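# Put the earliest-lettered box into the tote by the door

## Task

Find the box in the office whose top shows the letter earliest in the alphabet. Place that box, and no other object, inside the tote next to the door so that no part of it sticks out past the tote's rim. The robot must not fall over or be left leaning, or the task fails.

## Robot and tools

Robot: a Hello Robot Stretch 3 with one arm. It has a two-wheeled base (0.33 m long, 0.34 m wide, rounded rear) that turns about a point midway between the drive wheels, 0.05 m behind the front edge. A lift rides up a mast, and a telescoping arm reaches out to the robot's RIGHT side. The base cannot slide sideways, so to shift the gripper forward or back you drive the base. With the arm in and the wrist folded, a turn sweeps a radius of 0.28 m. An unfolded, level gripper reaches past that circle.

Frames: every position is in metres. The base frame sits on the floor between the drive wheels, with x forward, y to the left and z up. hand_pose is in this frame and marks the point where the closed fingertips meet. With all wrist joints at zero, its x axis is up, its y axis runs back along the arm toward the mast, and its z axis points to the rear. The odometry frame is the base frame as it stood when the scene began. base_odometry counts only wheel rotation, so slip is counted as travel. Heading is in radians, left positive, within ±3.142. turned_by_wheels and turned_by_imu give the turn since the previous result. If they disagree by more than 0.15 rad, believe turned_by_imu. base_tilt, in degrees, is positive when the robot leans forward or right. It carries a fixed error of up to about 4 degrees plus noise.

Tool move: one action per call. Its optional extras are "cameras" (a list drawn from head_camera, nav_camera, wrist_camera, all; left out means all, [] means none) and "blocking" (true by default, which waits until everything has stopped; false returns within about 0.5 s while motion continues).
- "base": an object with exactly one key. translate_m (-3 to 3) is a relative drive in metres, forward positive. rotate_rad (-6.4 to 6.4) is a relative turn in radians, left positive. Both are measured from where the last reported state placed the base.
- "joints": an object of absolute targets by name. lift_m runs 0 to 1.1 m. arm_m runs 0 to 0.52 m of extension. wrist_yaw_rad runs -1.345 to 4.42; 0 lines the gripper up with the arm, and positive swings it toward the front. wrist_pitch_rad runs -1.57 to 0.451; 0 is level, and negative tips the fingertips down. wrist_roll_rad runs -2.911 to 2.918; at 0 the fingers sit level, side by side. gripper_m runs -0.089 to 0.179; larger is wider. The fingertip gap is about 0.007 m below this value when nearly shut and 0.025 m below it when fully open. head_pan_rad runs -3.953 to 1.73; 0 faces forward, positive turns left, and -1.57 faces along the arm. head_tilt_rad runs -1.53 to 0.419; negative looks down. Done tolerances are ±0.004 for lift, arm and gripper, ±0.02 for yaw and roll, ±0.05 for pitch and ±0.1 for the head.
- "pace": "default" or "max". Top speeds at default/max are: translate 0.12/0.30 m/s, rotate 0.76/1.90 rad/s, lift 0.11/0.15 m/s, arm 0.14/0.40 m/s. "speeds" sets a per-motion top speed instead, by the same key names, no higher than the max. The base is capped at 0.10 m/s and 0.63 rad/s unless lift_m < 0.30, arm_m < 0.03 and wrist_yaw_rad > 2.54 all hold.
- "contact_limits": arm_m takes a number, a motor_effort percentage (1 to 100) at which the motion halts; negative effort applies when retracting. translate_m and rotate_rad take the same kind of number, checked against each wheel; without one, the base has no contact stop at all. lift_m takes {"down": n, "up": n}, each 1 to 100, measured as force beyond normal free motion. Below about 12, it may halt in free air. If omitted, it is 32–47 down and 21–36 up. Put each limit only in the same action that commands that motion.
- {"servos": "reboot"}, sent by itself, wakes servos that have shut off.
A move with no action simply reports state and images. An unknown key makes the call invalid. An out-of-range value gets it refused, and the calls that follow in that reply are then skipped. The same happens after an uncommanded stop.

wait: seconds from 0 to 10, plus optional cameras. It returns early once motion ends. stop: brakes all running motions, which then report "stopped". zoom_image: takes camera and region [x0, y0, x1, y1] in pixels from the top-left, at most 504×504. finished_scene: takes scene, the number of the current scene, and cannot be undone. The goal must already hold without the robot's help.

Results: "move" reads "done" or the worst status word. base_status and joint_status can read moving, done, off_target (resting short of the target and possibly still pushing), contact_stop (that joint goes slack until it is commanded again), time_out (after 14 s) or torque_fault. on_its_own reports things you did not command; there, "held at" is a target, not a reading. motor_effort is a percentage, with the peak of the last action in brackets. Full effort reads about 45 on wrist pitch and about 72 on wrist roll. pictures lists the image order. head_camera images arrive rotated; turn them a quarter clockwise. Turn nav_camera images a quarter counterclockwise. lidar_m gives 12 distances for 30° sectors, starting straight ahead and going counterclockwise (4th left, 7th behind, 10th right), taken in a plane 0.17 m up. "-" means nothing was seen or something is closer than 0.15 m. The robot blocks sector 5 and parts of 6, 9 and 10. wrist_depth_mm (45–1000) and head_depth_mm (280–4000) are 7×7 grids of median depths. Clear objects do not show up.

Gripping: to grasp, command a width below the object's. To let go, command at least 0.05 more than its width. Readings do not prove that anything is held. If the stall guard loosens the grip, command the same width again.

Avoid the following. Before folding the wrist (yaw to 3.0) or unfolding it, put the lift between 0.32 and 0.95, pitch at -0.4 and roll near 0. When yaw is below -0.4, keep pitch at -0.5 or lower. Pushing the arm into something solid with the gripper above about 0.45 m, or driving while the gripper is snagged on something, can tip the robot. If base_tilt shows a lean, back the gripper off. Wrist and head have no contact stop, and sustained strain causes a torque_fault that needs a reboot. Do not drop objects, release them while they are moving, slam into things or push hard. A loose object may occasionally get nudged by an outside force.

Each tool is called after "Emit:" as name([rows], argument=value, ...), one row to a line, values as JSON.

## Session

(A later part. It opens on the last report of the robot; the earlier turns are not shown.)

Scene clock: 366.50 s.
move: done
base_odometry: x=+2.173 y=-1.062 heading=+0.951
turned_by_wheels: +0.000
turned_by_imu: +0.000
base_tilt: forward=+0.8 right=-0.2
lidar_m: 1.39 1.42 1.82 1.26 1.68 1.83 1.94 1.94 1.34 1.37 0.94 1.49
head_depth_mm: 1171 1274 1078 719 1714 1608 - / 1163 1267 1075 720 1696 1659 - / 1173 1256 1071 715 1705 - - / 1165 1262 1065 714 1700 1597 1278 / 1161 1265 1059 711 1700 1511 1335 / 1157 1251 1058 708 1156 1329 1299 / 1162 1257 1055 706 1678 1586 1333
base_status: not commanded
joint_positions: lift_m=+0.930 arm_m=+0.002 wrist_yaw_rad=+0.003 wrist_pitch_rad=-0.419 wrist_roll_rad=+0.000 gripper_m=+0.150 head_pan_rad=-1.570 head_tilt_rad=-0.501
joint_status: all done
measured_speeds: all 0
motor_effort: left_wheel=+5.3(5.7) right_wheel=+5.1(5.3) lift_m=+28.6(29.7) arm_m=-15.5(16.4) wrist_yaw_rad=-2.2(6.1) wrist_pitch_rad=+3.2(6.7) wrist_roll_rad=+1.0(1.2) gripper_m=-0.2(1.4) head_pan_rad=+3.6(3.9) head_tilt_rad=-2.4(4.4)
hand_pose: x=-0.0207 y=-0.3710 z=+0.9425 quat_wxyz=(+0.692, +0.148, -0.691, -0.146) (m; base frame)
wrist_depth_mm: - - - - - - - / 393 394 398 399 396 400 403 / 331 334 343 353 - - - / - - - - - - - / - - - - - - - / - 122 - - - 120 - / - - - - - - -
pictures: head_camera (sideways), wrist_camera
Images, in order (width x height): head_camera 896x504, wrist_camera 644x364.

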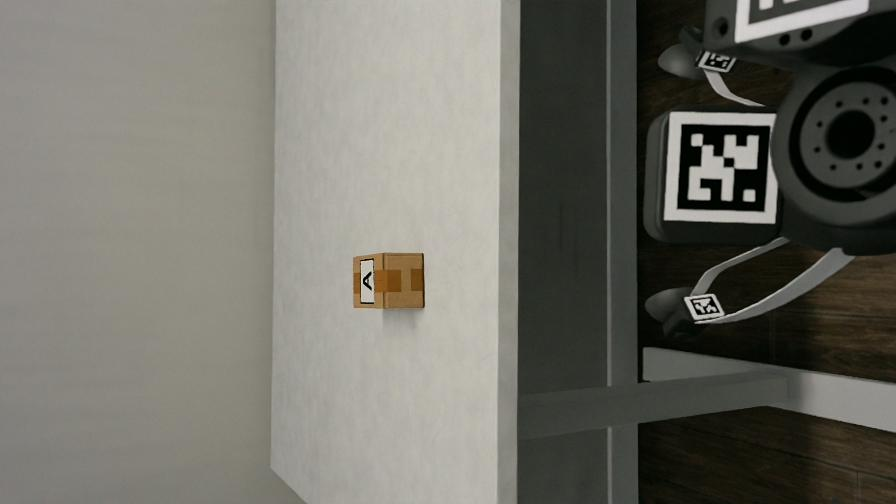

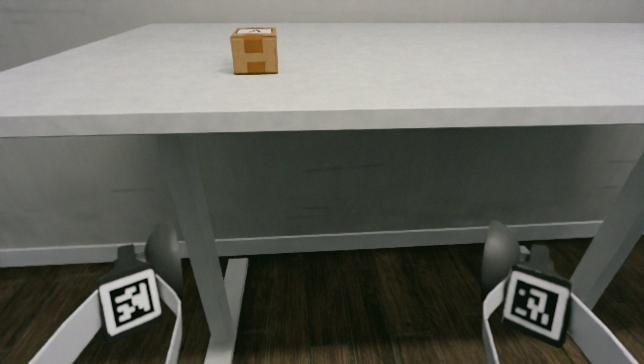

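Emit:
move(base={"translate_m": 0.09}, joints={"lift_m": 1.07}, cameras=[])

Emit:
move(joints={"arm_m": 0.2}, contact_limits={"arm_m": 40}, cameras=["head_camera", "wrist_camera"])

Scene clock: 390.13 s.
move: done
base_odometry: x=+2.225 y=-0.989 heading=+0.950
turned_by_wheels: +0.000
turned_by_imu: +0.001
base_tilt: forward=+0.9 right=-0.2
lidar_m: 1.30 1.33 1.71 1.24 1.68 1.91 2.02 1.40 1.40 0.92 0.93 1.39
head_depth_mm: 1165 1248 - - - - - / 1163 1251 - - - - - / 1158 1240 - - - - - / 1158 1252 1064 681 1658 1599 1336 / 1155 1254 1063 709 1620 1478 1326 / 1149 1257 1052 708 1651 1591 1334 / 1153 1240 1312 707 1667 1599 1339
base_status: done
joint_positions: lift_m=+1.070 arm_m=+0.002 wrist_yaw_rad=+0.003 wrist_pitch_rad=-0.419 wrist_roll_rad=+0.000 gripper_m=+0.150 head_pan_rad=-1.570 head_tilt_rad=-0.501
joint_status: all done
measured_speeds: all 0
motor_effort: left_wheel=+1.3(9.3) right_wheel=+9.8(12.2) lift_m=+30.0(31.9) arm_m=-13.9(14.7) wrist_yaw_rad=-2.0(2.7) wrist_pitch_rad=+3.0(3.6) wrist_roll_rad=+0.9(1.1) gripper_m=+0.5(1.1) head_pan_rad=+2.7(3.8) head_tilt_rad=+1.4(1.6)
hand_pose: x=-0.0208 y=-0.3710 z=+1.0825 quat_wxyz=(+0.692, +0.148, -0.691, -0.146) (m; base frame)
wrist_depth_mm: - - - - - - - / - - - - - - - / - - - 515 - - - / - - - - - - - / 412 396 412 411 - 420 - / - 122 - - - 120 - / - - - - - - -
pictures: none
No camera images: "cameras" was empty.

Scene clock: 392.83 s.
move: done
base_odometry: x=+2.225 y=-0.989 heading=+0.950
turned_by_wheels: +0.000
turned_by_imu: +0.000
base_tilt: forward=+1.0 right=-0.2
lidar_m: 1.30 1.32 1.70 1.25 1.68 1.90 2.02 1.40 1.40 0.92 0.93 1.39
head_depth_mm: 1135 - - 719 1706 1623 1350 / 1144 - - 686 1684 1592 1339 / 1158 365 282 654 1700 1596 1331 / 1156 1247 1061 715 1678 1600 1339 / 1158 1259 1054 709 1634 1465 1336 / 1149 1256 1052 709 1649 1593 1332 / 1153 1251 1312 707 1683 1585 1321
base_status: not commanded
joint_positions: lift_m=+1.070 arm_m=+0.200 wrist_yaw_rad=+0.003 wrist_pitch_rad=-0.419 wrist_roll_rad=+0.000 gripper_m=+0.150 head_pan_rad=-1.570 head_tilt_rad=-0.501
joint_status: all done
measured_speeds: all 0
motor_effort: left_wheel=+1.0(1.3) right_wheel=+9.9(10.2) lift_m=+28.7(30.1) arm_m=+20.7(23.1) wrist_yaw_rad=-2.0(2.5) wrist_pitch_rad=+2.9(3.8) wrist_roll_rad=+0.8(1.1) gripper_m=-0.4(1.3) head_pan_rad=+2.8(4.2) head_tilt_rad=+1.0(2.5)
contact_limits: arm_m 40 (drawing in: default 38, maximum 55; extending or still: default 47, maximum 70)
hand_pose: x=-0.0208 y=-0.5693 z=+1.0825 quat_wxyz=(+0.692, +0.148, -0.691, -0.146) (m; base frame)
wrist_depth_mm: - - - - - - - / - - - - - - - / - - - - - - - / - - - 363 - - - / 374 391 380 351 379 383 381 / 326 122 315 318 317 120 319 / - 256 270 270 272 265 257
pictures: head_camera (sideways), wrist_camera
Images, in order (width x height): head_camera 896x504, wrist_camera 644x364.

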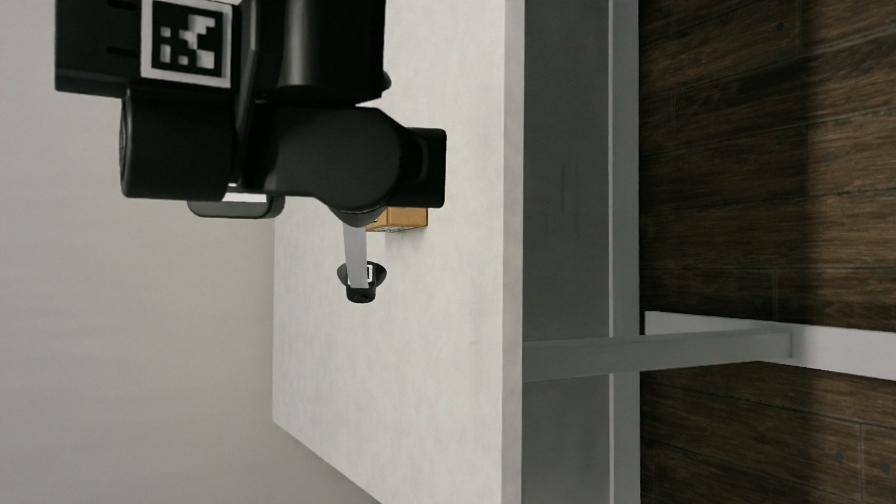

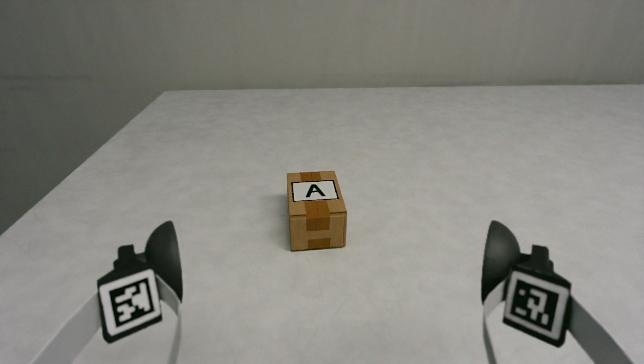

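Emit:
move(base={"translate_m": 0.012}, cameras=[])

Emit:
move(joints={"arm_m": 0.41}, contact_limits={"arm_m": 40}, cameras=["head_camera", "wrist_camera"])

Scene clock: 428.30 s.
move: done
base_odometry: x=+2.232 y=-0.979 heading=+0.950
turned_by_wheels: +0.000
turned_by_imu: +0.001
base_tilt: forward=+0.9 right=-0.2
lidar_m: 1.29 1.31 1.69 1.24 1.68 1.91 2.03 1.40 1.42 0.92 1.39 1.38
head_depth_mm: 1131 - - 720 1712 1599 1339 / 1146 - - 684 1696 1617 1343 / 1160 366 282 653 1705 1614 1338 / 1156 1256 1067 712 1696 1600 1333 / 1154 1255 1058 710 1633 1474 1296 / 1154 1246 1053 709 1679 1604 1339 / 1151 1247 1329 706 1674 1592 1337
base_status: done
joint_positions: lift_m=+1.070 arm_m=+0.200 wrist_yaw_rad=+0.003 wrist_pitch_rad=-0.419 wrist_roll_rad=+0.000 gripper_m=+0.150 head_pan_rad=-1.570 head_tilt_rad=-0.501
joint_status: not commanded
measured_speeds: all 0
motor_effort: left_wheel=+3.5(6.8) right_wheel=+6.9(12.2) lift_m=+27.0(27.6) arm_m=+17.3(18.2) wrist_yaw_rad=-2.1(2.5) wrist_pitch_rad=+3.1(3.6) wrist_roll_rad=+1.1(1.1) gripper_m=+0.0(1.1) head_pan_rad=+3.4(4.0) head_tilt_rad=+2.2(3.9)
contact_limits: arm_m 40 (drawing in: default 38, maximum 55; extending or still: default 47, maximum 70)
hand_pose: x=-0.0208 y=-0.5693 z=+1.0825 quat_wxyz=(+0.692, +0.148, -0.691, -0.146) (m; base frame)
wrist_depth_mm: - - - - - - - / - - - - - - - / - - - - - - - / - - - 364 - - - / 378 393 381 351 382 381 382 / 325 122 317 318 316 120 319 / - 257 271 270 271 266 258
pictures: none
No camera images: "cameras" was empty.

Scene clock: 431.10 s.
move: done
base_odometry: x=+2.232 y=-0.979 heading=+0.950
turned_by_wheels: +0.000
turned_by_imu: +0.000
base_tilt: forward=+0.9 right=-0.1
lidar_m: 1.29 1.31 1.70 1.24 1.69 1.91 2.03 1.41 1.42 0.92 1.39 1.38
head_depth_mm: 1124 1243 1079 721 1708 1601 1351 / 441 434 1002 717 1688 1601 1349 / 1130 461 757 717 1705 1602 1344 / 1154 1256 997 713 1689 1591 1329 / 1152 1247 1060 713 1623 1464 1307 / 1153 1246 1053 710 1677 1603 1338 / 1149 1249 1329 706 1667 1590 1340
base_status: not commanded
joint_positions: lift_m=+1.070 arm_m=+0.410 wrist_yaw_rad=+0.003 wrist_pitch_rad=-0.419 wrist_roll_rad=+0.000 gripper_m=+0.150 head_pan_rad=-1.570 head_tilt_rad=-0.500
joint_status: all done
measured_speeds: all 0
motor_effort: left_wheel=+3.7(3.7) right_wheel=+7.3(7.7) lift_m=+25.9(27.3) arm_m=+19.9(23.2) wrist_yaw_rad=-2.0(2.5) wrist_pitch_rad=+3.1(3.6) wrist_roll_rad=+0.7(1.1) gripper_m=+0.0(1.3) head_pan_rad=+2.5(4.0) head_tilt_rad=+2.1(3.9)
contact_limits: arm_m 40 (drawing in: default 38, maximum 55; extending or still: default 47, maximum 70)
hand_pose: x=-0.0208 y=-0.7793 z=+1.0825 quat_wxyz=(+0.692, +0.148, -0.691, -0.146) (m; base frame)
wrist_depth_mm: - - - - - - - / - - - - - - - / - - - - - - - / - - - - - - - / 377 391 377 376 381 379 378 / 322 122 316 317 315 120 319 / - 254 271 217 272 265 256
pictures: head_camera (sideways), wrist_camera
Images, in order (width x height): head_camera 896x504, wrist_camera 644x364.

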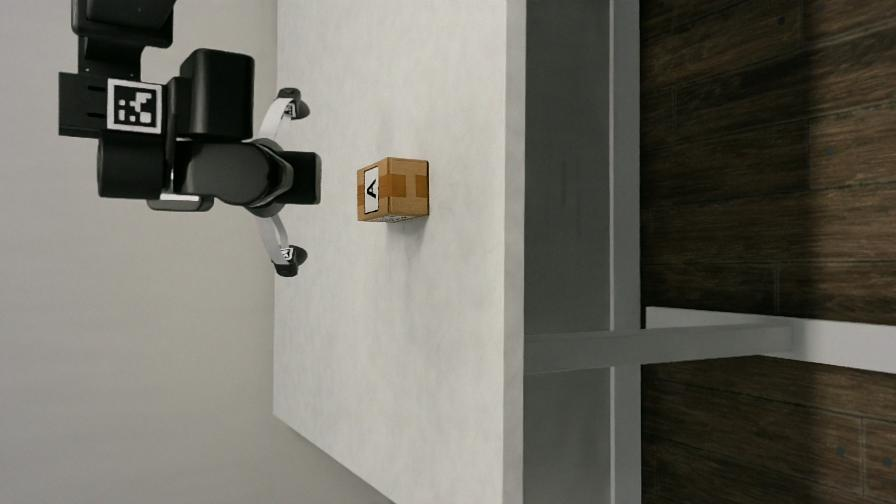

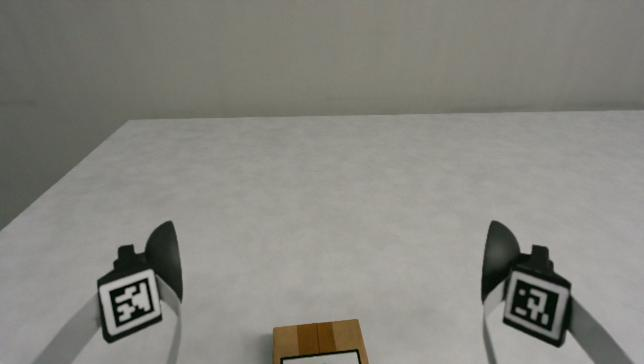

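Emit:
move(joints={"lift_m": 0.952}, speeds={"lift_m": 0.05}, contact_limits={"lift_m": {"down": 14}}, cameras=["head_camera", "wrist_camera"])

Scene clock: 439.43 s.
move: done
base_odometry: x=+2.232 y=-0.979 heading=+0.950
turned_by_wheels: +0.000
turned_by_imu: +0.001
base_tilt: forward=+0.9 right=+0.0
lidar_m: 1.29 1.31 1.69 1.24 1.69 1.91 2.04 1.41 1.42 0.92 1.38 1.38
head_depth_mm: 1159 1256 407 348 1707 1600 1344 / 1160 1242 488 656 1702 1605 1343 / 1158 1254 515 627 1686 1591 1336 / 1161 1260 1062 695 1684 1603 1335 / 1147 1262 1063 709 1639 1469 1305 / 1146 1245 1052 711 1680 1581 1343 / 1156 1244 1331 708 1688 1585 1329
base_status: not commanded
joint_positions: lift_m=+0.952 arm_m=+0.410 wrist_yaw_rad=+0.003 wrist_pitch_rad=-0.419 wrist_roll_rad=+0.000 gripper_m=+0.150 head_pan_rad=-1.570 head_tilt_rad=-0.500
joint_status: all done
measured_speeds: all 0
motor_effort: left_wheel=+3.3(3.8) right_wheel=+6.7(7.6) lift_m=+20.7(24.2) arm_m=-9.1(9.1) wrist_yaw_rad=-2.0(2.5) wrist_pitch_rad=+3.4(3.7) wrist_roll_rad=+0.8(1.2) gripper_m=+0.3(1.0) head_pan_rad=+2.5(3.9) head_tilt_rad=+3.1(3.9)
contact_limits: arm_m 40 (drawing in: default 38, maximum 55; extending or still: default 47, maximum 70); lift_m down 14 (down: maximum 72; up: maximum 65)
hand_pose: x=-0.0208 y=-0.7793 z=+0.9645 quat_wxyz=(+0.692, +0.148, -0.691, -0.146) (m; base frame)
wrist_depth_mm: - - - - - - - / - - - - - - - / 339 338 340 339 341 342 348 / 253 253 253 162 256 258 257 / 202 204 196 129 196 205 205 / 169 122 170 107 115 122 166 / - 121 98 96 99 142 138
pictures: head_camera (sideways), wrist_camera
Images, in order (width x height): head_camera 896x504, wrist_camera 644x364.

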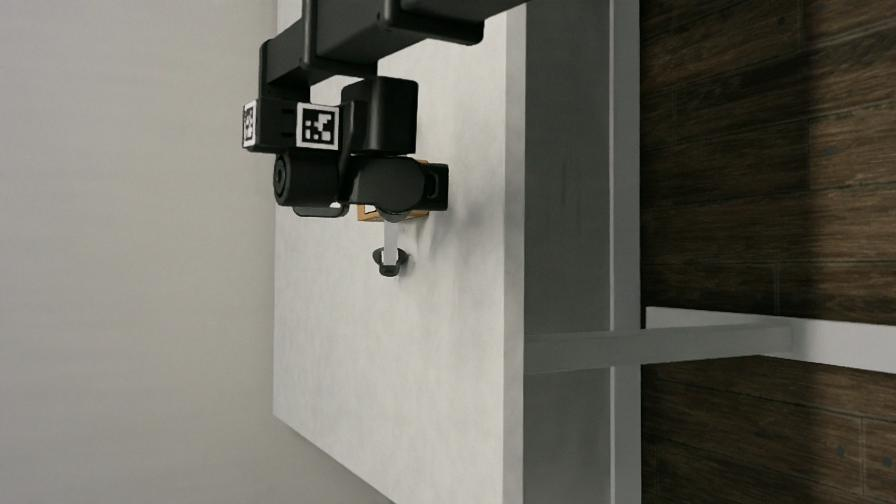

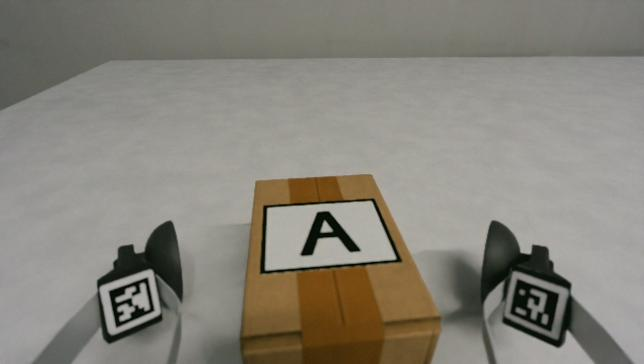

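Emit:
move(joints={"gripper_m": 0.03}, cameras=["wrist_camera"])

Scene clock: 456.90 s.
move: done
base_odometry: x=+2.232 y=-0.979 heading=+0.950
turned_by_wheels: +0.000
turned_by_imu: +0.001
base_tilt: forward=+1.1 right=+0.0
lidar_m: 1.29 1.31 1.69 1.25 1.69 1.91 2.03 1.41 1.41 0.91 1.39 1.38
head_depth_mm: 1163 1262 407 348 1697 1601 1352 / 1161 1238 488 653 1698 1608 1340 / 1160 1256 511 624 1696 1611 1332 / 1156 1259 1063 715 1683 1586 1333 / 1163 1257 1064 710 1620 1479 1309 / 1150 1244 1056 709 1670 1596 1330 / 1150 1257 1328 705 1662 1599 1331
base_status: not commanded
joint_positions: lift_m=+0.952 arm_m=+0.410 wrist_yaw_rad=+0.003 wrist_pitch_rad=-0.413 wrist_roll_rad=+0.000 gripper_m=+0.032 head_pan_rad=-1.570 head_tilt_rad=-0.500
joint_status: all done
measured_speeds: all 0
motor_effort: left_wheel=+3.5(3.7) right_wheel=+6.7(7.4) lift_m=+20.4(21.0) arm_m=-19.2(20.5) wrist_yaw_rad=-2.0(2.5) wrist_pitch_rad=+2.3(3.6) wrist_roll_rad=+1.1(1.1) gripper_m=-29.9(98.3) head_pan_rad=+2.0(3.5) head_tilt_rad=+3.6(3.8)
contact_limits: arm_m 40 (drawing in: default 38, maximum 55; extending or still: default 47, maximum 70); lift_m down 14 (down: maximum 72; up: maximum 65)
hand_pose: x=-0.0208 y=-0.7799 z=+0.9657 quat_wxyz=(+0.693, +0.146, -0.691, -0.144) (m; base frame)
wrist_depth_mm: - - - - - - - / - - - - - - - / 346 344 344 347 345 350 351 / 258 256 259 165 261 259 262 / 205 205 148 131 154 208 207 / 171 165 126 109 117 161 172 / 150 121 97 98 100 139 147
pictures: wrist_camera
Images, in order (width x height): wrist_camera 644x364.

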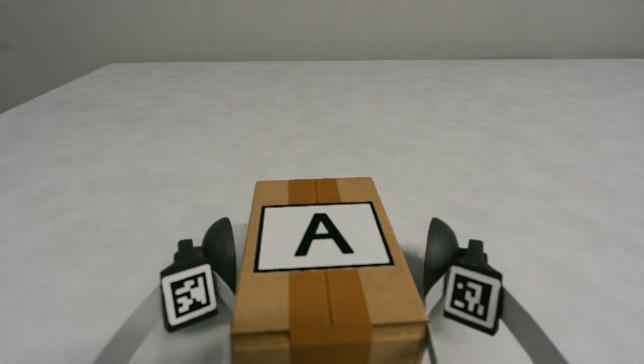

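Emit:
move(joints={"gripper_m": 0.0}, cameras=["wrist_camera"])

Emit:
move(joints={"lift_m": 1.0}, speeds={"lift_m": 0.05}, cameras=["wrist_camera"])

Scene clock: 463.03 s.
move: done
base_odometry: x=+2.232 y=-0.979 heading=+0.950
turned_by_wheels: +0.000
turned_by_imu: +0.001
base_tilt: forward=+0.9 right=-0.2
lidar_m: 1.29 1.31 1.69 1.24 1.68 1.91 2.04 1.41 1.42 0.92 1.39 1.38
head_depth_mm: 1162 1255 406 348 1703 1604 1331 / 1159 1245 489 656 1708 1602 1348 / 1153 1260 512 627 1695 1599 1345 / 1159 1252 1067 713 1679 1599 1344 / 1156 1251 1056 710 1632 1468 1307 / 1153 1256 1051 708 1665 1601 1341 / 1147 1247 1324 708 1675 1587 1336
base_status: not commanded
joint_positions: lift_m=+0.952 arm_m=+0.410 wrist_yaw_rad=+0.003 wrist_pitch_rad=-0.413 wrist_roll_rad=+0.000 gripper_m=+0.002 head_pan_rad=-1.570 head_tilt_rad=-0.500
joint_status: all done
measured_speeds: all 0
motor_effort: left_wheel=+3.6(3.7) right_wheel=+6.9(7.3) lift_m=+20.6(20.9) arm_m=-16.1(17.2) wrist_yaw_rad=-2.0(2.4) wrist_pitch_rad=+2.2(2.5) wrist_roll_rad=+0.9(1.1) gripper_m=-41.6(99.4) head_pan_rad=+2.6(3.5) head_tilt_rad=+2.1(3.9)
contact_limits: arm_m 40 (drawing in: default 38, maximum 55; extending or still: default 47, maximum 70); lift_m down 14 (down: maximum 72; up: maximum 65)
hand_pose: x=-0.0208 y=-0.7799 z=+0.9657 quat_wxyz=(+0.693, +0.146, -0.691, -0.144) (m; base frame)
wrist_depth_mm: - - - - - - - / - - - - - - - / 343 345 346 347 347 346 352 / 256 257 258 165 257 259 261 / 205 205 149 131 155 207 206 / 170 171 125 109 117 161 173 / 150 121 96 98 100 139 147
pictures: wrist_camera
Images, in order (width x height): wrist_camera 644x364.

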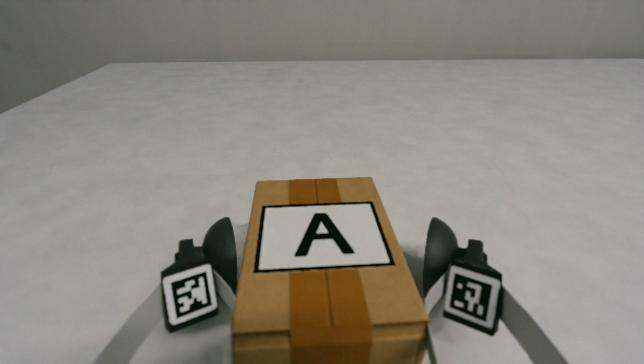

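Scene clock: 464.53 s.
move: done
base_odometry: x=+2.232 y=-0.979 heading=+0.950
turned_by_wheels: +0.000
turned_by_imu: +0.000
base_tilt: forward=+0.9 right=-0.2
lidar_m: 1.29 1.31 1.69 1.24 1.69 1.91 2.03 1.41 1.41 0.92 1.39 1.38
head_depth_mm: 1155 1209 392 720 1715 1602 1342 / 1158 492 470 718 1694 1616 1350 / 1150 1220 498 682 1682 1598 1342 / 1154 1261 1068 715 1695 1608 1335 / 1152 1248 1060 709 1621 1470 1307 / 1147 1249 1056 709 1684 1596 1333 / 1154 1248 1327 706 1678 1592 1335
base_status: not commanded
joint_positions: lift_m=+1.000 arm_m=+0.410 wrist_yaw_rad=+0.003 wrist_pitch_rad=-0.423 wrist_roll_rad=+0.000 gripper_m=+0.005 head_pan_rad=-1.570 head_tilt_rad=-0.500
joint_status: all done
measured_speeds: all 0
on_its_own: gripper_m is held at +0.004, not at your +0.000, by its stall guard, which is not easing now
motor_effort: left_wheel=+3.2(3.7) right_wheel=+6.7(7.1) lift_m=+31.2(33.0) arm_m=-15.6(16.7) wrist_yaw_rad=-2.0(2.8) wrist_pitch_rad=+4.0(4.3) wrist_roll_rad=+0.7(1.1) gripper_m=-20.3(42.0) head_pan_rad=+2.0(3.6) head_tilt_rad=+2.9(3.8)
contact_limits: arm_m 40 (drawing in: default 38, maximum 55; extending or still: default 47, maximum 70)
hand_pose: x=-0.0208 y=-0.7787 z=+1.0116 quat_wxyz=(+0.692, +0.150, -0.691, -0.148) (m; base frame)
wrist_depth_mm: - - - - - - - / - - - - - - - / 420 419 - - - - - / 338 341 340 168 339 342 340 / 271 271 148 132 146 273 276 / 225 228 125 109 117 214 228 / 199 184 96 97 100 185 196
pictures: wrist_camera
Images, in order (width x height): wrist_camera 644x364.

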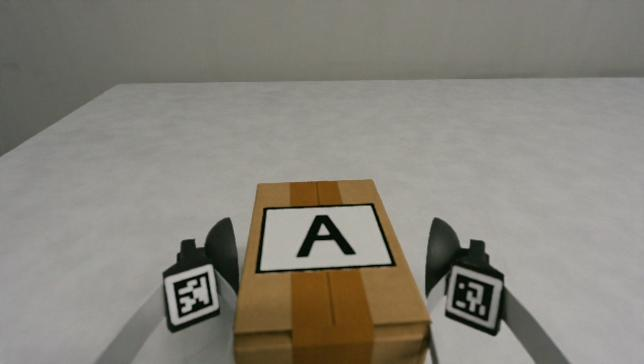

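Emit:
move(joints={"arm_m": 0.0, "lift_m": 1.01}, cameras=["wrist_camera"])

Emit:
move(joints={"lift_m": 0.9, "wrist_pitch_rad": -0.4}, cameras=[])

Emit:
move(joints={"wrist_yaw_rad": 2.57}, cameras=["wrist_camera"])

Scene clock: 479.47 s.
move: done
base_odometry: x=+2.232 y=-0.979 heading=+0.950
turned_by_wheels: +0.000
turned_by_imu: +0.001
base_tilt: forward=+0.9 right=+0.0
lidar_m: 1.29 1.31 1.68 1.24 1.69 1.92 2.04 1.41 1.41 0.91 1.39 1.38
head_depth_mm: 1159 1261 1081 720 - - - / 1165 1259 1076 755 - - - / 1162 1249 1077 752 - - - / 1153 1254 1068 713 635 1562 1340 / 1143 1256 1064 712 1149 1482 1299 / 1150 1243 1056 711 1667 1597 1336 / 1146 1246 1330 708 1680 1576 1321
base_status: not commanded
joint_positions: lift_m=+1.010 arm_m=+0.002 wrist_yaw_rad=+0.003 wrist_pitch_rad=-0.424 wrist_roll_rad=+0.000 gripper_m=+0.005 head_pan_rad=-1.570 head_tilt_rad=-0.500
joint_status: all done
joint sent to its limit — arm_m, lower limit.
measured_speeds: all 0
on_its_own: gripper_m is held at +0.004, not at your +0.000, by its stall guard, which is not easing now
motor_effort: left_wheel=+3.3(3.7) right_wheel=+6.8(7.4) lift_m=+29.9(33.2) arm_m=-20.0(23.1) wrist_yaw_rad=-2.1(2.7) wrist_pitch_rad=+4.3(4.5) wrist_roll_rad=+0.7(1.2) gripper_m=-20.6(22.5) head_pan_rad=+2.4(3.6) head_tilt_rad=+2.3(4.0)
hand_pose: x=-0.0208 y=-0.3704 z=+1.0214 quat_wxyz=(+0.692, +0.150, -0.691, -0.148) (m; base frame)
wrist_depth_mm: - - - - - - - / - - - - - - - / - - - - - - - / 366 381 379 167 400 402 406 / - - 148 132 145 - - / - - 125 109 117 - - / - - 96 98 100 - -
pictures: wrist_camera
Images, in order (width x height): wrist_camera 644x364.

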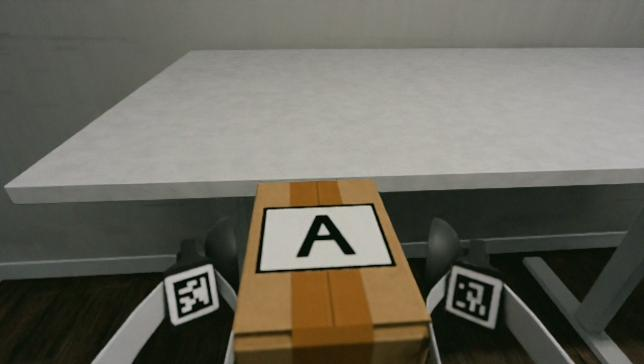

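Scene clock: 481.30 s.
move: done
base_odometry: x=+2.232 y=-0.979 heading=+0.950
turned_by_wheels: +0.000
turned_by_imu: +0.000
base_tilt: forward=+1.0 right=-0.3
lidar_m: 1.29 1.31 1.69 1.24 1.68 1.91 2.03 1.41 1.41 0.92 1.39 1.38
head_depth_mm: 1159 1267 1081 720 1707 1617 - / 1163 1270 1079 717 1687 1658 1372 / 1154 1261 1075 718 1706 463 - / 1161 1252 1065 715 1688 462 1280 / 1151 1242 1065 711 1632 1414 1301 / 1150 1246 1060 709 1668 1592 1346 / 1144 1250 1330 707 1655 1592 1329
base_status: not commanded
joint_positions: lift_m=+0.900 arm_m=+0.002 wrist_yaw_rad=+0.003 wrist_pitch_rad=-0.424 wrist_roll_rad=+0.000 gripper_m=+0.005 head_pan_rad=-1.570 head_tilt_rad=-0.500
joint_status: all done
measured_speeds: all 0
on_its_own: gripper_m is held at +0.004, not at your +0.000, by its stall guard, which is not easing now
motor_effort: left_wheel=+3.3(3.7) right_wheel=+6.9(7.2) lift_m=+21.6(29.6) arm_m=-19.2(20.2) wrist_yaw_rad=-1.8(2.4) wrist_pitch_rad=+4.2(6.6) wrist_roll_rad=+1.0(1.2) gripper_m=-21.1(21.8) head_pan_rad=+1.4(3.4) head_tilt_rad=+1.7(3.5)
hand_pose: x=-0.0208 y=-0.3704 z=+0.9114 quat_wxyz=(+0.692, +0.150, -0.691, -0.148) (m; base frame)
wrist_depth_mm: - - - - - - - / 312 315 319 326 331 337 340 / - - - - - - - / - - - 167 - - - / - - 149 132 145 - - / - - 125 109 117 - - / - - 96 98 100 - -
pictures: none
No camera images: "cameras" was empty.

Scene clock: 483.60 s.
move: done
base_odometry: x=+2.232 y=-0.979 heading=+0.950
turned_by_wheels: +0.000
turned_by_imu: +0.000
base_tilt: forward=+1.0 right=-0.1
lidar_m: 1.29 1.31 1.69 1.24 1.68 1.90 2.03 1.41 1.41 0.92 1.38 1.38
head_depth_mm: 1166 1253 1082 721 1696 1602 - / 1162 1248 1069 718 1693 1617 1374 / 1159 1255 1072 718 1695 1601 1401 / 1152 1260 1063 713 1697 1603 - / 1150 1262 1059 712 1629 1473 1352 / 1155 1254 1053 711 1665 1592 1336 / 1156 1247 1322 708 1670 1601 1327
base_status: not commanded
joint_positions: lift_m=+0.900 arm_m=+0.002 wrist_yaw_rad=+2.567 wrist_pitch_rad=-0.424 wrist_roll_rad=+0.000 gripper_m=+0.005 head_pan_rad=-1.570 head_tilt_rad=-0.500
joint_status: all done
measured_speeds: all 0
on_its_own: gripper_m is held at +0.004, not at your +0.000, by its stall guard, which is not easing now
motor_effort: left_wheel=+3.5(3.7) right_wheel=+6.4(7.3) lift_m=+21.3(21.8) arm_m=-18.4(19.7) wrist_yaw_rad=+3.4(7.2) wrist_pitch_rad=+4.4(4.8) wrist_roll_rad=+1.0(1.0) gripper_m=-21.2(22.3) head_pan_rad=+2.0(3.5) head_tilt_rad=+2.2(3.4)
hand_pose: x=+0.1004 y=+0.0409 z=+0.9114 quat_wxyz=(+0.339, +0.705, -0.053, +0.621) (m; base frame)
wrist_depth_mm: - - - - - - 896 / - - - - - - - / - - - - - - - / - - - 168 - - - / - - 148 132 145 - - / - - 125 109 117 - - / - - 96 98 99 - -
pictures: wrist_camera
Images, in order (width x height): wrist_camera 644x364.

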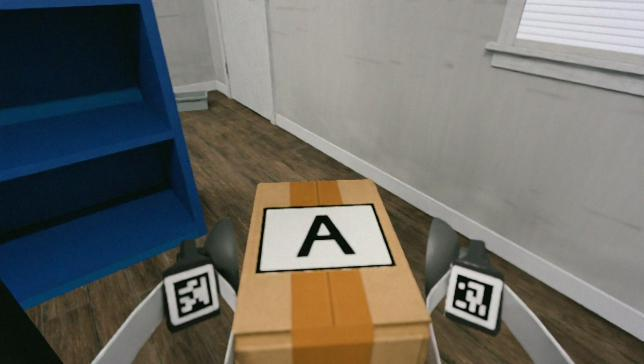

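Emit:
move(base={"rotate_rad": 1.17}, joints={"lift_m": 0.29, "head_pan_rad": 0.35, "head_tilt_rad": -0.35}, pace="max", cameras=["head_camera"])

Scene clock: 506.03 s.
move: done
base_odometry: x=+2.232 y=-0.979 heading=+2.120
turned_by_wheels: +1.169
turned_by_imu: +1.166
base_tilt: forward=+0.9 right=-0.1
lidar_m: 1.24 1.25 1.32 1.91 2.03 1.41 1.41 0.92 1.42 1.33 1.29 1.35
head_depth_mm: 2994 3148 3171 3146 2497 1902 1519 / 1083 3150 3391 3486 2475 1891 1511 / 1285 1428 1392 1446 1411 1645 1510 / 1400 1512 1571 1730 1546 1769 1495 / 1393 1499 1560 1713 1538 1760 1489 / 1373 1492 1542 1700 1539 1755 1490 / 1366 1486 1546 1677 1525 1746 1483
base_status: done
joint_positions: lift_m=+0.290 arm_m=+0.002 wrist_yaw_rad=+2.567 wrist_pitch_rad=-0.424 wrist_roll_rad=+0.000 gripper_m=+0.005 head_pan_rad=+0.351 head_tilt_rad=-0.348
joint_status: all done
measured_speeds: all 0
on_its_own: gripper_m is held at +0.004, not at your +0.000, by its stall guard, which is not easing now
motor_effort: left_wheel=-10.2(14.3) right_wheel=+11.2(15.5) lift_m=+22.5(24.4) arm_m=-18.3(20.4) wrist_yaw_rad=+3.5(4.0) wrist_pitch_rad=+4.4(4.8) wrist_roll_rad=+0.9(1.2) gripper_m=-20.0(22.4) head_pan_rad=-3.4(4.4) head_tilt_rad=+0.6(6.1)
hand_pose: x=+0.1003 y=+0.0409 z=+0.3012 quat_wxyz=(+0.339, +0.705, -0.053, +0.621) (m; base frame)
wrist_depth_mm: - - - - - - - / - - - - - - - / - - - - - - - / 767 777 778 167 775 775 785 / 635 627 147 132 146 635 627 / 518 501 125 109 117 488 522 / 461 267 96 98 99 427 450
pictures: head_camera (sideways)
Images, in order (width x height): head_camera 896x504.

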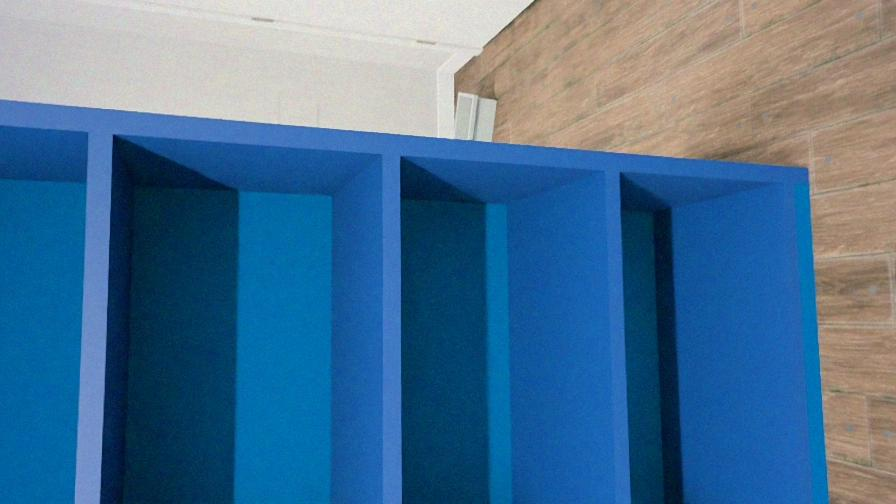

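Emit:
move(base={"rotate_rad": -0.144}, pace="max", cameras=[])

Emit:
move(base={"translate_m": 1.27}, pace="max", cameras=[])

Emit:
move(base={"rotate_rad": 0.545}, joints={"head_pan_rad": 0.1, "head_tilt_rad": -0.4}, pace="max", cameras=["head_camera", "wrist_camera"])

Scene clock: 520.57 s.
move: done
base_odometry: x=+2.232 y=-0.979 heading=+1.976
turned_by_wheels: -0.144
turned_by_imu: -0.143
base_tilt: forward=+0.9 right=-0.2
lidar_m: 1.64 1.24 1.32 1.91 2.06 2.03 1.41 0.92 0.92 1.39 1.29 1.31
head_depth_mm: 2250 2274 2339 2416 2367 1890 1502 / 2756 2812 2885 2945 2496 1897 1507 / 3137 3334 3510 3539 2477 1884 1510 / 1135 1220 1256 1371 1537 1687 1500 / 1383 1515 1560 1725 1531 1766 1498 / 1375 1481 1544 1674 1508 1763 1485 / 1339 1449 1509 1629 1457 1744 1458
base_status: done
joint_positions: lift_m=+0.290 arm_m=+0.002 wrist_yaw_rad=+2.567 wrist_pitch_rad=-0.424 wrist_roll_rad=+0.000 gripper_m=+0.005 head_pan_rad=+0.350 head_tilt_rad=-0.350
joint_status: not commanded
measured_speeds: all 0
on_its_own: gripper_m is held at +0.004, not at your +0.000, by its stall guard, which is not easing now
motor_effort: left_wheel=+9.7(13.9) right_wheel=-7.9(13.2) lift_m=+24.3(24.6) arm_m=-15.8(16.2) wrist_yaw_rad=+3.4(3.6) wrist_pitch_rad=+4.0(4.6) wrist_roll_rad=+0.7(1.0) gripper_m=-20.5(21.6) head_pan_rad=-3.6(4.2) head_tilt_rad=-1.7(2.2)
hand_pose: x=+0.1003 y=+0.0409 z=+0.3012 quat_wxyz=(+0.339, +0.705, -0.053, +0.621) (m; base frame)
wrist_depth_mm: - - - - - - - / - - - - - - - / - - - - - - - / 767 763 769 167 760 763 771 / 620 624 147 132 145 623 611 / 520 500 125 109 117 486 521 / 459 264 96 98 99 424 448
pictures: none
No camera images: "cameras" was empty.

Scene clock: 526.17 s.
move: done
base_odometry: x=+1.731 y=+0.188 heading=+1.977
turned_by_wheels: +0.000
turned_by_imu: -0.001
base_tilt: forward=+1.0 right=-0.2
lidar_m: 0.68 1.39 0.70 0.47 1.37 3.04 2.57 2.01 0.87 0.58 0.53 0.54
head_depth_mm: 921 937 955 975 998 1027 1052 / 1070 1114 1178 1206 1244 1276 1311 / 1383 1428 1476 1535 1586 1645 1500 / 1996 2127 2190 2158 2221 1857 1485 / 2094 2218 2337 2509 2360 1867 1498 / 2041 2178 2293 2463 2291 1852 1491 / 1993 2099 2230 2390 2426 1846 1488
base_status: done
joint_positions: lift_m=+0.290 arm_m=+0.002 wrist_yaw_rad=+2.567 wrist_pitch_rad=-0.424 wrist_roll_rad=+0.000 gripper_m=+0.005 head_pan_rad=+0.350 head_tilt_rad=-0.350
joint_status: not commanded
measured_speeds: all 0
on_its_own: gripper_m is held at +0.004, not at your +0.000, by its stall guard, which is not easing now
motor_effort: left_wheel=+10.7(17.7) right_wheel=-4.5(15.2) lift_m=+27.3(27.4) arm_m=-14.0(15.9) wrist_yaw_rad=+2.8(3.6) wrist_pitch_rad=+4.4(4.7) wrist_roll_rad=+0.9(1.1) gripper_m=-20.6(22.5) head_pan_rad=-3.2(4.0) head_tilt_rad=-0.4(2.5)
hand_pose: x=+0.1002 y=+0.0409 z=+0.3012 quat_wxyz=(+0.339, +0.705, -0.053, +0.621) (m; base frame)
wrist_depth_mm: 425 484 - - - - - / 438 - - - - - - / 450 - - - - - 961 / 455 - 767 167 781 771 765 / 492 624 147 132 146 629 630 / 514 503 125 110 117 488 522 / 458 266 96 98 99 426 447
pictures: none
No camera images: "cameras" was empty.

Scene clock: 527.53 s.
move: done
base_odometry: x=+1.731 y=+0.188 heading=+2.521
turned_by_wheels: +0.545
turned_by_imu: +0.544
base_tilt: forward=+0.8 right=-0.1
lidar_m: 1.44 0.68 0.47 1.32 3.24 2.54 2.01 0.86 0.57 0.53 0.54 0.69
head_depth_mm: 1986 2089 1941 1872 1860 1707 1440 / 2014 2163 2343 2526 2264 1781 1453 / 2061 2202 2348 2533 2181 1750 1445 / 2077 2209 2337 2554 2240 1751 1429 / 2057 2226 2375 2580 2257 1752 1436 / 2048 2216 2371 2588 2288 1743 1424 / 2072 2221 2392 2600 2268 1742 1430
base_status: done
joint_positions: lift_m=+0.290 arm_m=+0.002 wrist_yaw_rad=+2.567 wrist_pitch_rad=-0.424 wrist_roll_rad=+0.000 gripper_m=+0.005 head_pan_rad=+0.094 head_tilt_rad=-0.400
joint_status: all done
measured_speeds: all 0
on_its_own: gripper_m is held at +0.004, not at your +0.000, by its stall guard, which is not easing now
motor_effort: left_wheel=-7.0(17.2) right_wheel=+9.2(17.0) lift_m=+28.2(28.3) arm_m=-15.9(15.9) wrist_yaw_rad=+3.1(3.4) wrist_pitch_rad=+4.3(4.6) wrist_roll_rad=+0.8(1.1) gripper_m=-21.4(22.3) head_pan_rad=-0.2(4.2) head_tilt_rad=-1.3(3.9)
hand_pose: x=+0.1002 y=+0.0409 z=+0.3012 quat_wxyz=(+0.339, +0.705, -0.053, +0.621) (m; base frame)
wrist_depth_mm: - - 465 - - - - / - - 491 - - - - / - 982 - - - - - / 787 756 631 159 783 773 765 / 619 628 147 132 145 632 623 / 522 503 125 109 117 491 525 / 461 266 96 98 99 425 450
pictures: head_camera (sideways), wrist_camera
Images, in order (width x height): head_camera 896x504, wrist_camera 644x364.

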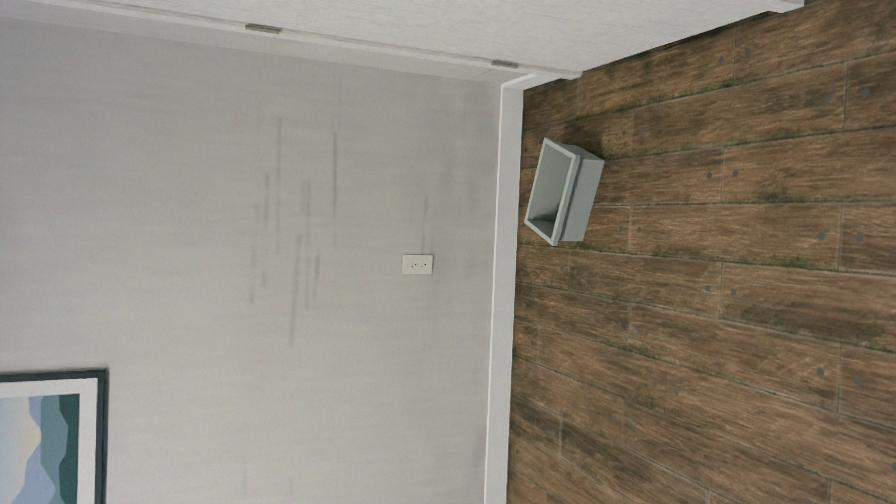

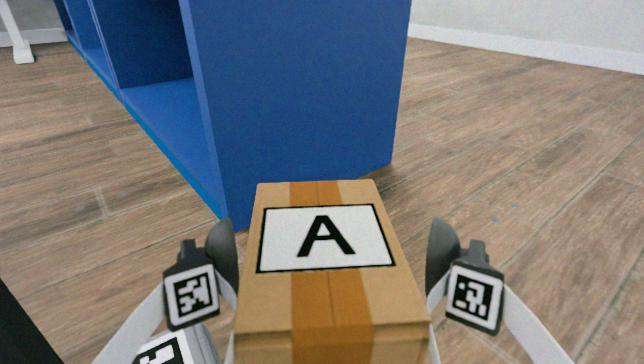

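Emit:
move(base={"rotate_rad": 0.117}, pace="max", cameras=[])

Emit:
move(base={"translate_m": 1.5}, pace="max", cameras=[])

Emit:
move(base={"rotate_rad": 1.082}, joints={"lift_m": 0.4, "head_pan_rad": -1.57, "head_tilt_rad": -0.8}, pace="max", cameras=["head_camera"])

Scene clock: 563.87 s.
move: done
base_odometry: x=+1.731 y=+0.188 heading=+2.638
turned_by_wheels: +0.117
turned_by_imu: +0.117
base_tilt: forward=+1.0 right=-0.3
lidar_m: 2.06 0.60 0.47 1.32 2.67 2.01 2.03 0.75 0.56 0.54 0.56 0.77
head_depth_mm: 1988 2121 2275 2425 2287 1775 1450 / 1990 2166 2307 2486 2158 1760 1447 / 2060 2222 2363 2550 2202 1769 1437 / 2085 2222 2425 2589 2262 1752 1447 / 2115 2240 2458 2638 2265 1762 1432 / 2131 2326 2472 2723 2279 1775 1433 / 2189 2350 2520 2715 2277 1756 1439
base_status: done
joint_positions: lift_m=+0.290 arm_m=+0.002 wrist_yaw_rad=+2.567 wrist_pitch_rad=-0.424 wrist_roll_rad=+0.000 gripper_m=+0.005 head_pan_rad=+0.100 head_tilt_rad=-0.400
joint_status: not commanded
measured_speeds: all 0
on_its_own: gripper_m is held at +0.004, not at your +0.000, by its stall guard, which is not easing now
motor_effort: left_wheel=-8.2(14.9) right_wheel=+8.7(16.4) lift_m=+30.8(30.9) arm_m=-18.8(20.2) wrist_yaw_rad=+2.9(3.4) wrist_pitch_rad=+4.5(4.6) wrist_roll_rad=+0.7(1.0) gripper_m=-20.8(21.7) head_pan_rad=+2.4(3.6) head_tilt_rad=-1.7(2.2)
hand_pose: x=+0.1002 y=+0.0409 z=+0.3012 quat_wxyz=(+0.339, +0.705, -0.053, +0.621) (m; base frame)
wrist_depth_mm: - - 480 485 - - - / - - - - - - - / - - 892 - 970 - - / 771 769 728 158 733 771 767 / 627 629 148 132 146 628 605 / 517 503 125 110 117 490 522 / 463 265 96 98 100 424 442
pictures: none
No camera images: "cameras" was empty.

Scene clock: 570.27 s.
move: done
base_odometry: x=+0.417 y=+0.912 heading=+2.638
turned_by_wheels: +0.000
turned_by_imu: -0.001
base_tilt: forward=+0.9 right=-0.1
lidar_m: 0.90 0.93 1.28 2.83 1.18 0.93 2.10 0.77 0.55 0.53 0.55 0.74
head_depth_mm: 717 769 819 881 952 1035 1136 / 733 781 835 902 976 1060 1169 / 744 793 848 916 991 1092 1207 / 753 808 866 934 1016 1111 1237 / 769 822 882 953 1037 1137 1266 / 778 835 893 973 1055 1165 1300 / 790 849 917 993 1089 1197 1325
base_status: done
joint_positions: lift_m=+0.290 arm_m=+0.002 wrist_yaw_rad=+2.567 wrist_pitch_rad=-0.424 wrist_roll_rad=+0.000 gripper_m=+0.005 head_pan_rad=+0.100 head_tilt_rad=-0.400
joint_status: not commanded
measured_speeds: all 0
on_its_own: gripper_m is held at +0.004, not at your +0.000, by its stall guard, which is not easing now
motor_effort: left_wheel=+5.9(12.6) right_wheel=+0.8(16.9) lift_m=+30.4(31.3) arm_m=-6.3(18.8) wrist_yaw_rad=+2.9(3.5) wrist_pitch_rad=+4.4(4.8) wrist_roll_rad=+0.9(1.1) gripper_m=-21.4(22.5) head_pan_rad=+2.9(4.3) head_tilt_rad=-0.6(2.2)
hand_pose: x=+0.1002 y=+0.0409 z=+0.3012 quat_wxyz=(+0.339, +0.705, -0.053, +0.621) (m; base frame)
wrist_depth_mm: - - - - - - - / - - - - - - - / - - - - - 867 - / 769 772 786 168 759 782 704 / 631 621 147 132 145 627 610 / 523 509 125 110 117 488 404 / 462 267 96 98 100 421 388
pictures: none
No camera images: "cameras" was empty.

Scene clock: 572.60 s.
move: done
base_odometry: x=+0.417 y=+0.912 heading=-2.564
turned_by_wheels: +1.082
turned_by_imu: +1.079
base_tilt: forward=+0.9 right=+0.1
lidar_m: 1.31 2.61 1.15 0.93 1.91 0.75 0.55 0.53 0.56 0.76 0.90 0.94
head_depth_mm: 716 769 808 890 992 1113 1144 / 823 902 993 1104 1209 1284 1163 / 901 1017 1175 1361 1463 1306 1162 / 868 992 1155 1369 1514 1281 1134 / 832 945 1087 1285 1462 1278 1141 / 799 906 1032 1217 1410 1287 1147 / 769 864 977 1133 1360 1308 1153
base_status: done
joint_positions: lift_m=+0.400 arm_m=+0.002 wrist_yaw_rad=+2.567 wrist_pitch_rad=-0.425 wrist_roll_rad=+0.000 gripper_m=+0.005 head_pan_rad=-1.582 head_tilt_rad=-0.804
joint_status: all done
measured_speeds: all 0
on_its_own: gripper_m is held at +0.004, not at your +0.000, by its stall guard, which is not easing now
motor_effort: left_wheel=-8.6(15.8) right_wheel=+8.5(16.0) lift_m=+26.4(34.3) arm_m=-8.8(8.8) wrist_yaw_rad=+3.0(3.5) wrist_pitch_rad=+4.4(4.7) wrist_roll_rad=+0.9(1.1) gripper_m=-21.0(22.9) head_pan_rad=+3.7(5.2) head_tilt_rad=-3.5(5.4)
hand_pose: x=+0.1001 y=+0.0409 z=+0.4111 quat_wxyz=(+0.339, +0.705, -0.052, +0.621) (m; base frame)
wrist_depth_mm: 736 - - - - - - / - - - - - - - / - - - - - - - / 981 916 - 167 - - - / 768 782 148 132 145 762 777 / 647 629 125 109 117 610 655 / 580 530 96 98 99 533 559
pictures: head_camera (sideways)
Images, in order (width x height): head_camera 896x504.

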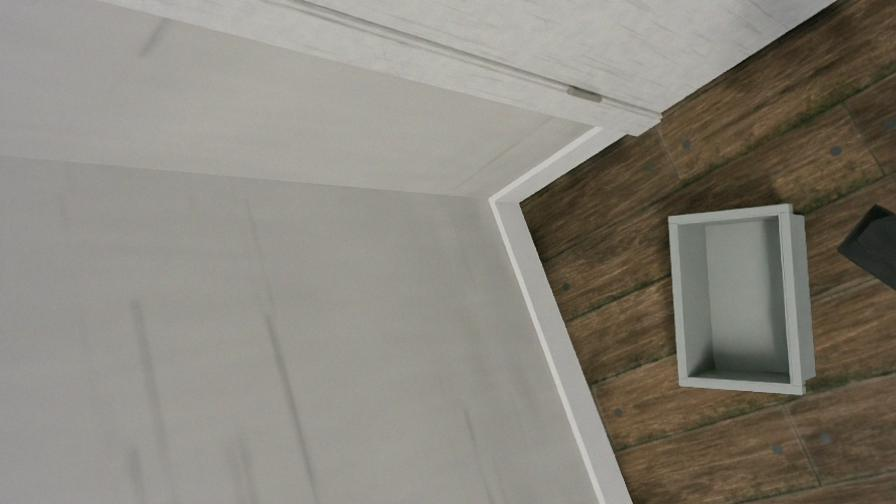

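Emit:
move(base={"translate_m": 0.133}, joints={"wrist_yaw_rad": 0.0}, cameras=[])

Emit:
move(joints={"arm_m": 0.202, "wrist_pitch_rad": -0.9, "head_tilt_rad": -0.95}, cameras=["head_camera", "wrist_camera"])

Scene clock: 589.20 s.
move: done
base_odometry: x=+0.306 y=+0.839 heading=-2.563
turned_by_wheels: +0.000
turned_by_imu: +0.000
base_tilt: forward=+1.1 right=-0.2
lidar_m: 1.23 2.50 1.24 0.95 1.31 0.91 0.67 0.65 0.68 0.86 0.84 0.87
head_depth_mm: 879 954 1041 1142 1242 1284 1167 / 877 1012 1167 1346 1442 1307 1147 / 836 958 1125 1363 1509 1257 1082 / 800 914 1063 1271 1462 1248 1112 / 768 870 1004 1181 1414 1313 1160 / 737 835 952 1111 1345 1306 1163 / 711 796 906 1055 1243 1310 1157
base_status: done
joint_positions: lift_m=+0.400 arm_m=+0.002 wrist_yaw_rad=+0.003 wrist_pitch_rad=-0.425 wrist_roll_rad=+0.000 gripper_m=+0.005 head_pan_rad=-1.570 head_tilt_rad=-0.800
joint_status: all done
measured_speeds: all 0
on_its_own: gripper_m is held at +0.004, not at your +0.000, by its stall guard, which is not easing now
motor_effort: left_wheel=+8.1(10.7) right_wheel=+2.6(12.5) lift_m=+23.1(23.2) arm_m=-19.9(21.0) wrist_yaw_rad=-2.3(6.2) wrist_pitch_rad=+4.4(5.0) wrist_roll_rad=+0.8(1.1) gripper_m=-21.6(22.3) head_pan_rad=+2.7(4.4) head_tilt_rad=+0.6(2.1)
hand_pose: x=-0.0208 y=-0.3702 z=+0.4111 quat_wxyz=(+0.692, +0.151, -0.691, -0.148) (m; base frame)
wrist_depth_mm: - - - - - - 392 / 480 - - - - - 423 / - - - - - - 453 / - - - 159 - 521 - / - - 145 132 144 579 - / 611 122 125 109 117 122 - / 585 535 96 98 99 534 488
pictures: none
No camera images: "cameras" was empty.

Scene clock: 591.90 s.
move: done
base_odometry: x=+0.306 y=+0.839 heading=-2.563
turned_by_wheels: +0.000
turned_by_imu: +0.000
base_tilt: forward=+1.0 right=-0.2
lidar_m: 1.22 2.51 1.24 0.95 1.31 0.91 0.67 0.65 0.68 0.86 0.84 0.87
head_depth_mm: 920 1011 1122 1242 1333 1239 1121 / 933 1113 1323 1479 1357 658 585 / 891 1055 1281 1518 741 1205 991 / 854 1000 1199 1487 1320 1229 1099 / 819 945 1128 1406 1390 1220 1127 / 783 899 1064 1308 1378 1243 1127 / 751 860 1011 1226 1369 1247 1131
base_status: not commanded
joint_positions: lift_m=+0.400 arm_m=+0.202 wrist_yaw_rad=+0.003 wrist_pitch_rad=-0.913 wrist_roll_rad=+0.000 gripper_m=+0.005 head_pan_rad=-1.570 head_tilt_rad=-0.949
joint_status: all done
measured_speeds: all 0
on_its_own: gripper_m is held at +0.004, not at your +0.000, by its stall guard, which is not easing now
motor_effort: left_wheel=+7.8(8.4) right_wheel=+2.6(3.0) lift_m=+25.4(25.4) arm_m=+20.2(23.8) wrist_yaw_rad=-2.0(2.8) wrist_pitch_rad=+2.1(4.6) wrist_roll_rad=+0.8(1.1) gripper_m=-20.8(22.5) head_pan_rad=+3.2(4.0) head_tilt_rad=-5.2(6.7)
hand_pose: x=-0.0212 y=-0.4846 z=+0.3213 quat_wxyz=(+0.635, +0.313, -0.634, -0.311) (m; base frame)
wrist_depth_mm: 381 - - - 631 - - / - - - 642 660 - 352 / - - 596 599 605 565 393 / 540 542 543 166 542 532 451 / 504 503 147 131 145 497 468 / 467 470 125 109 117 446 456 / 440 426 96 98 99 322 433
pictures: head_camera (sideways), wrist_camera
Images, in order (width x height): head_camera 896x504, wrist_camera 644x364.

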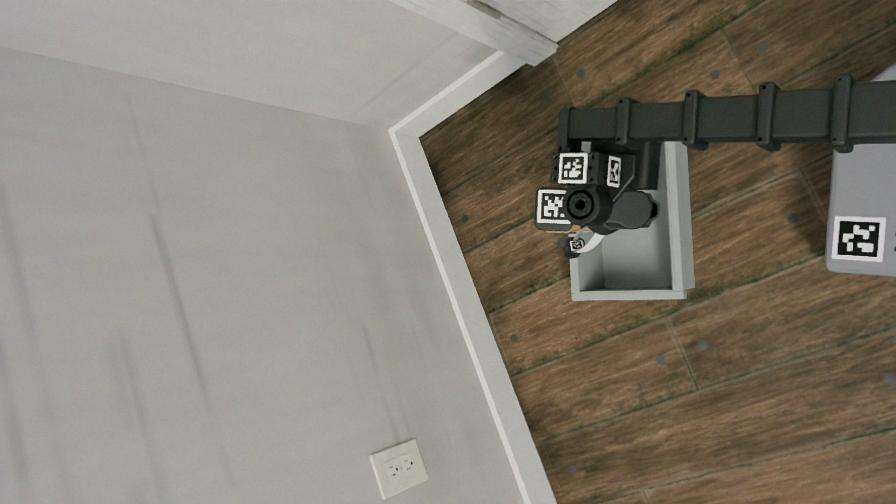

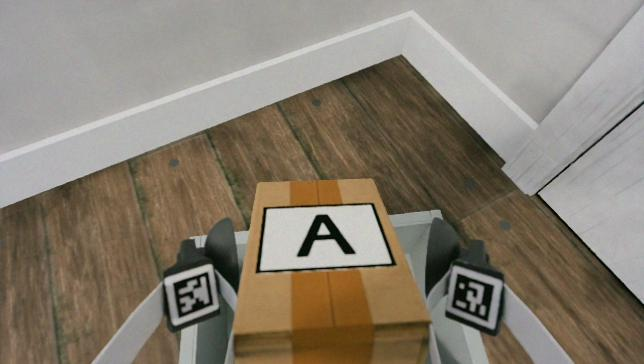

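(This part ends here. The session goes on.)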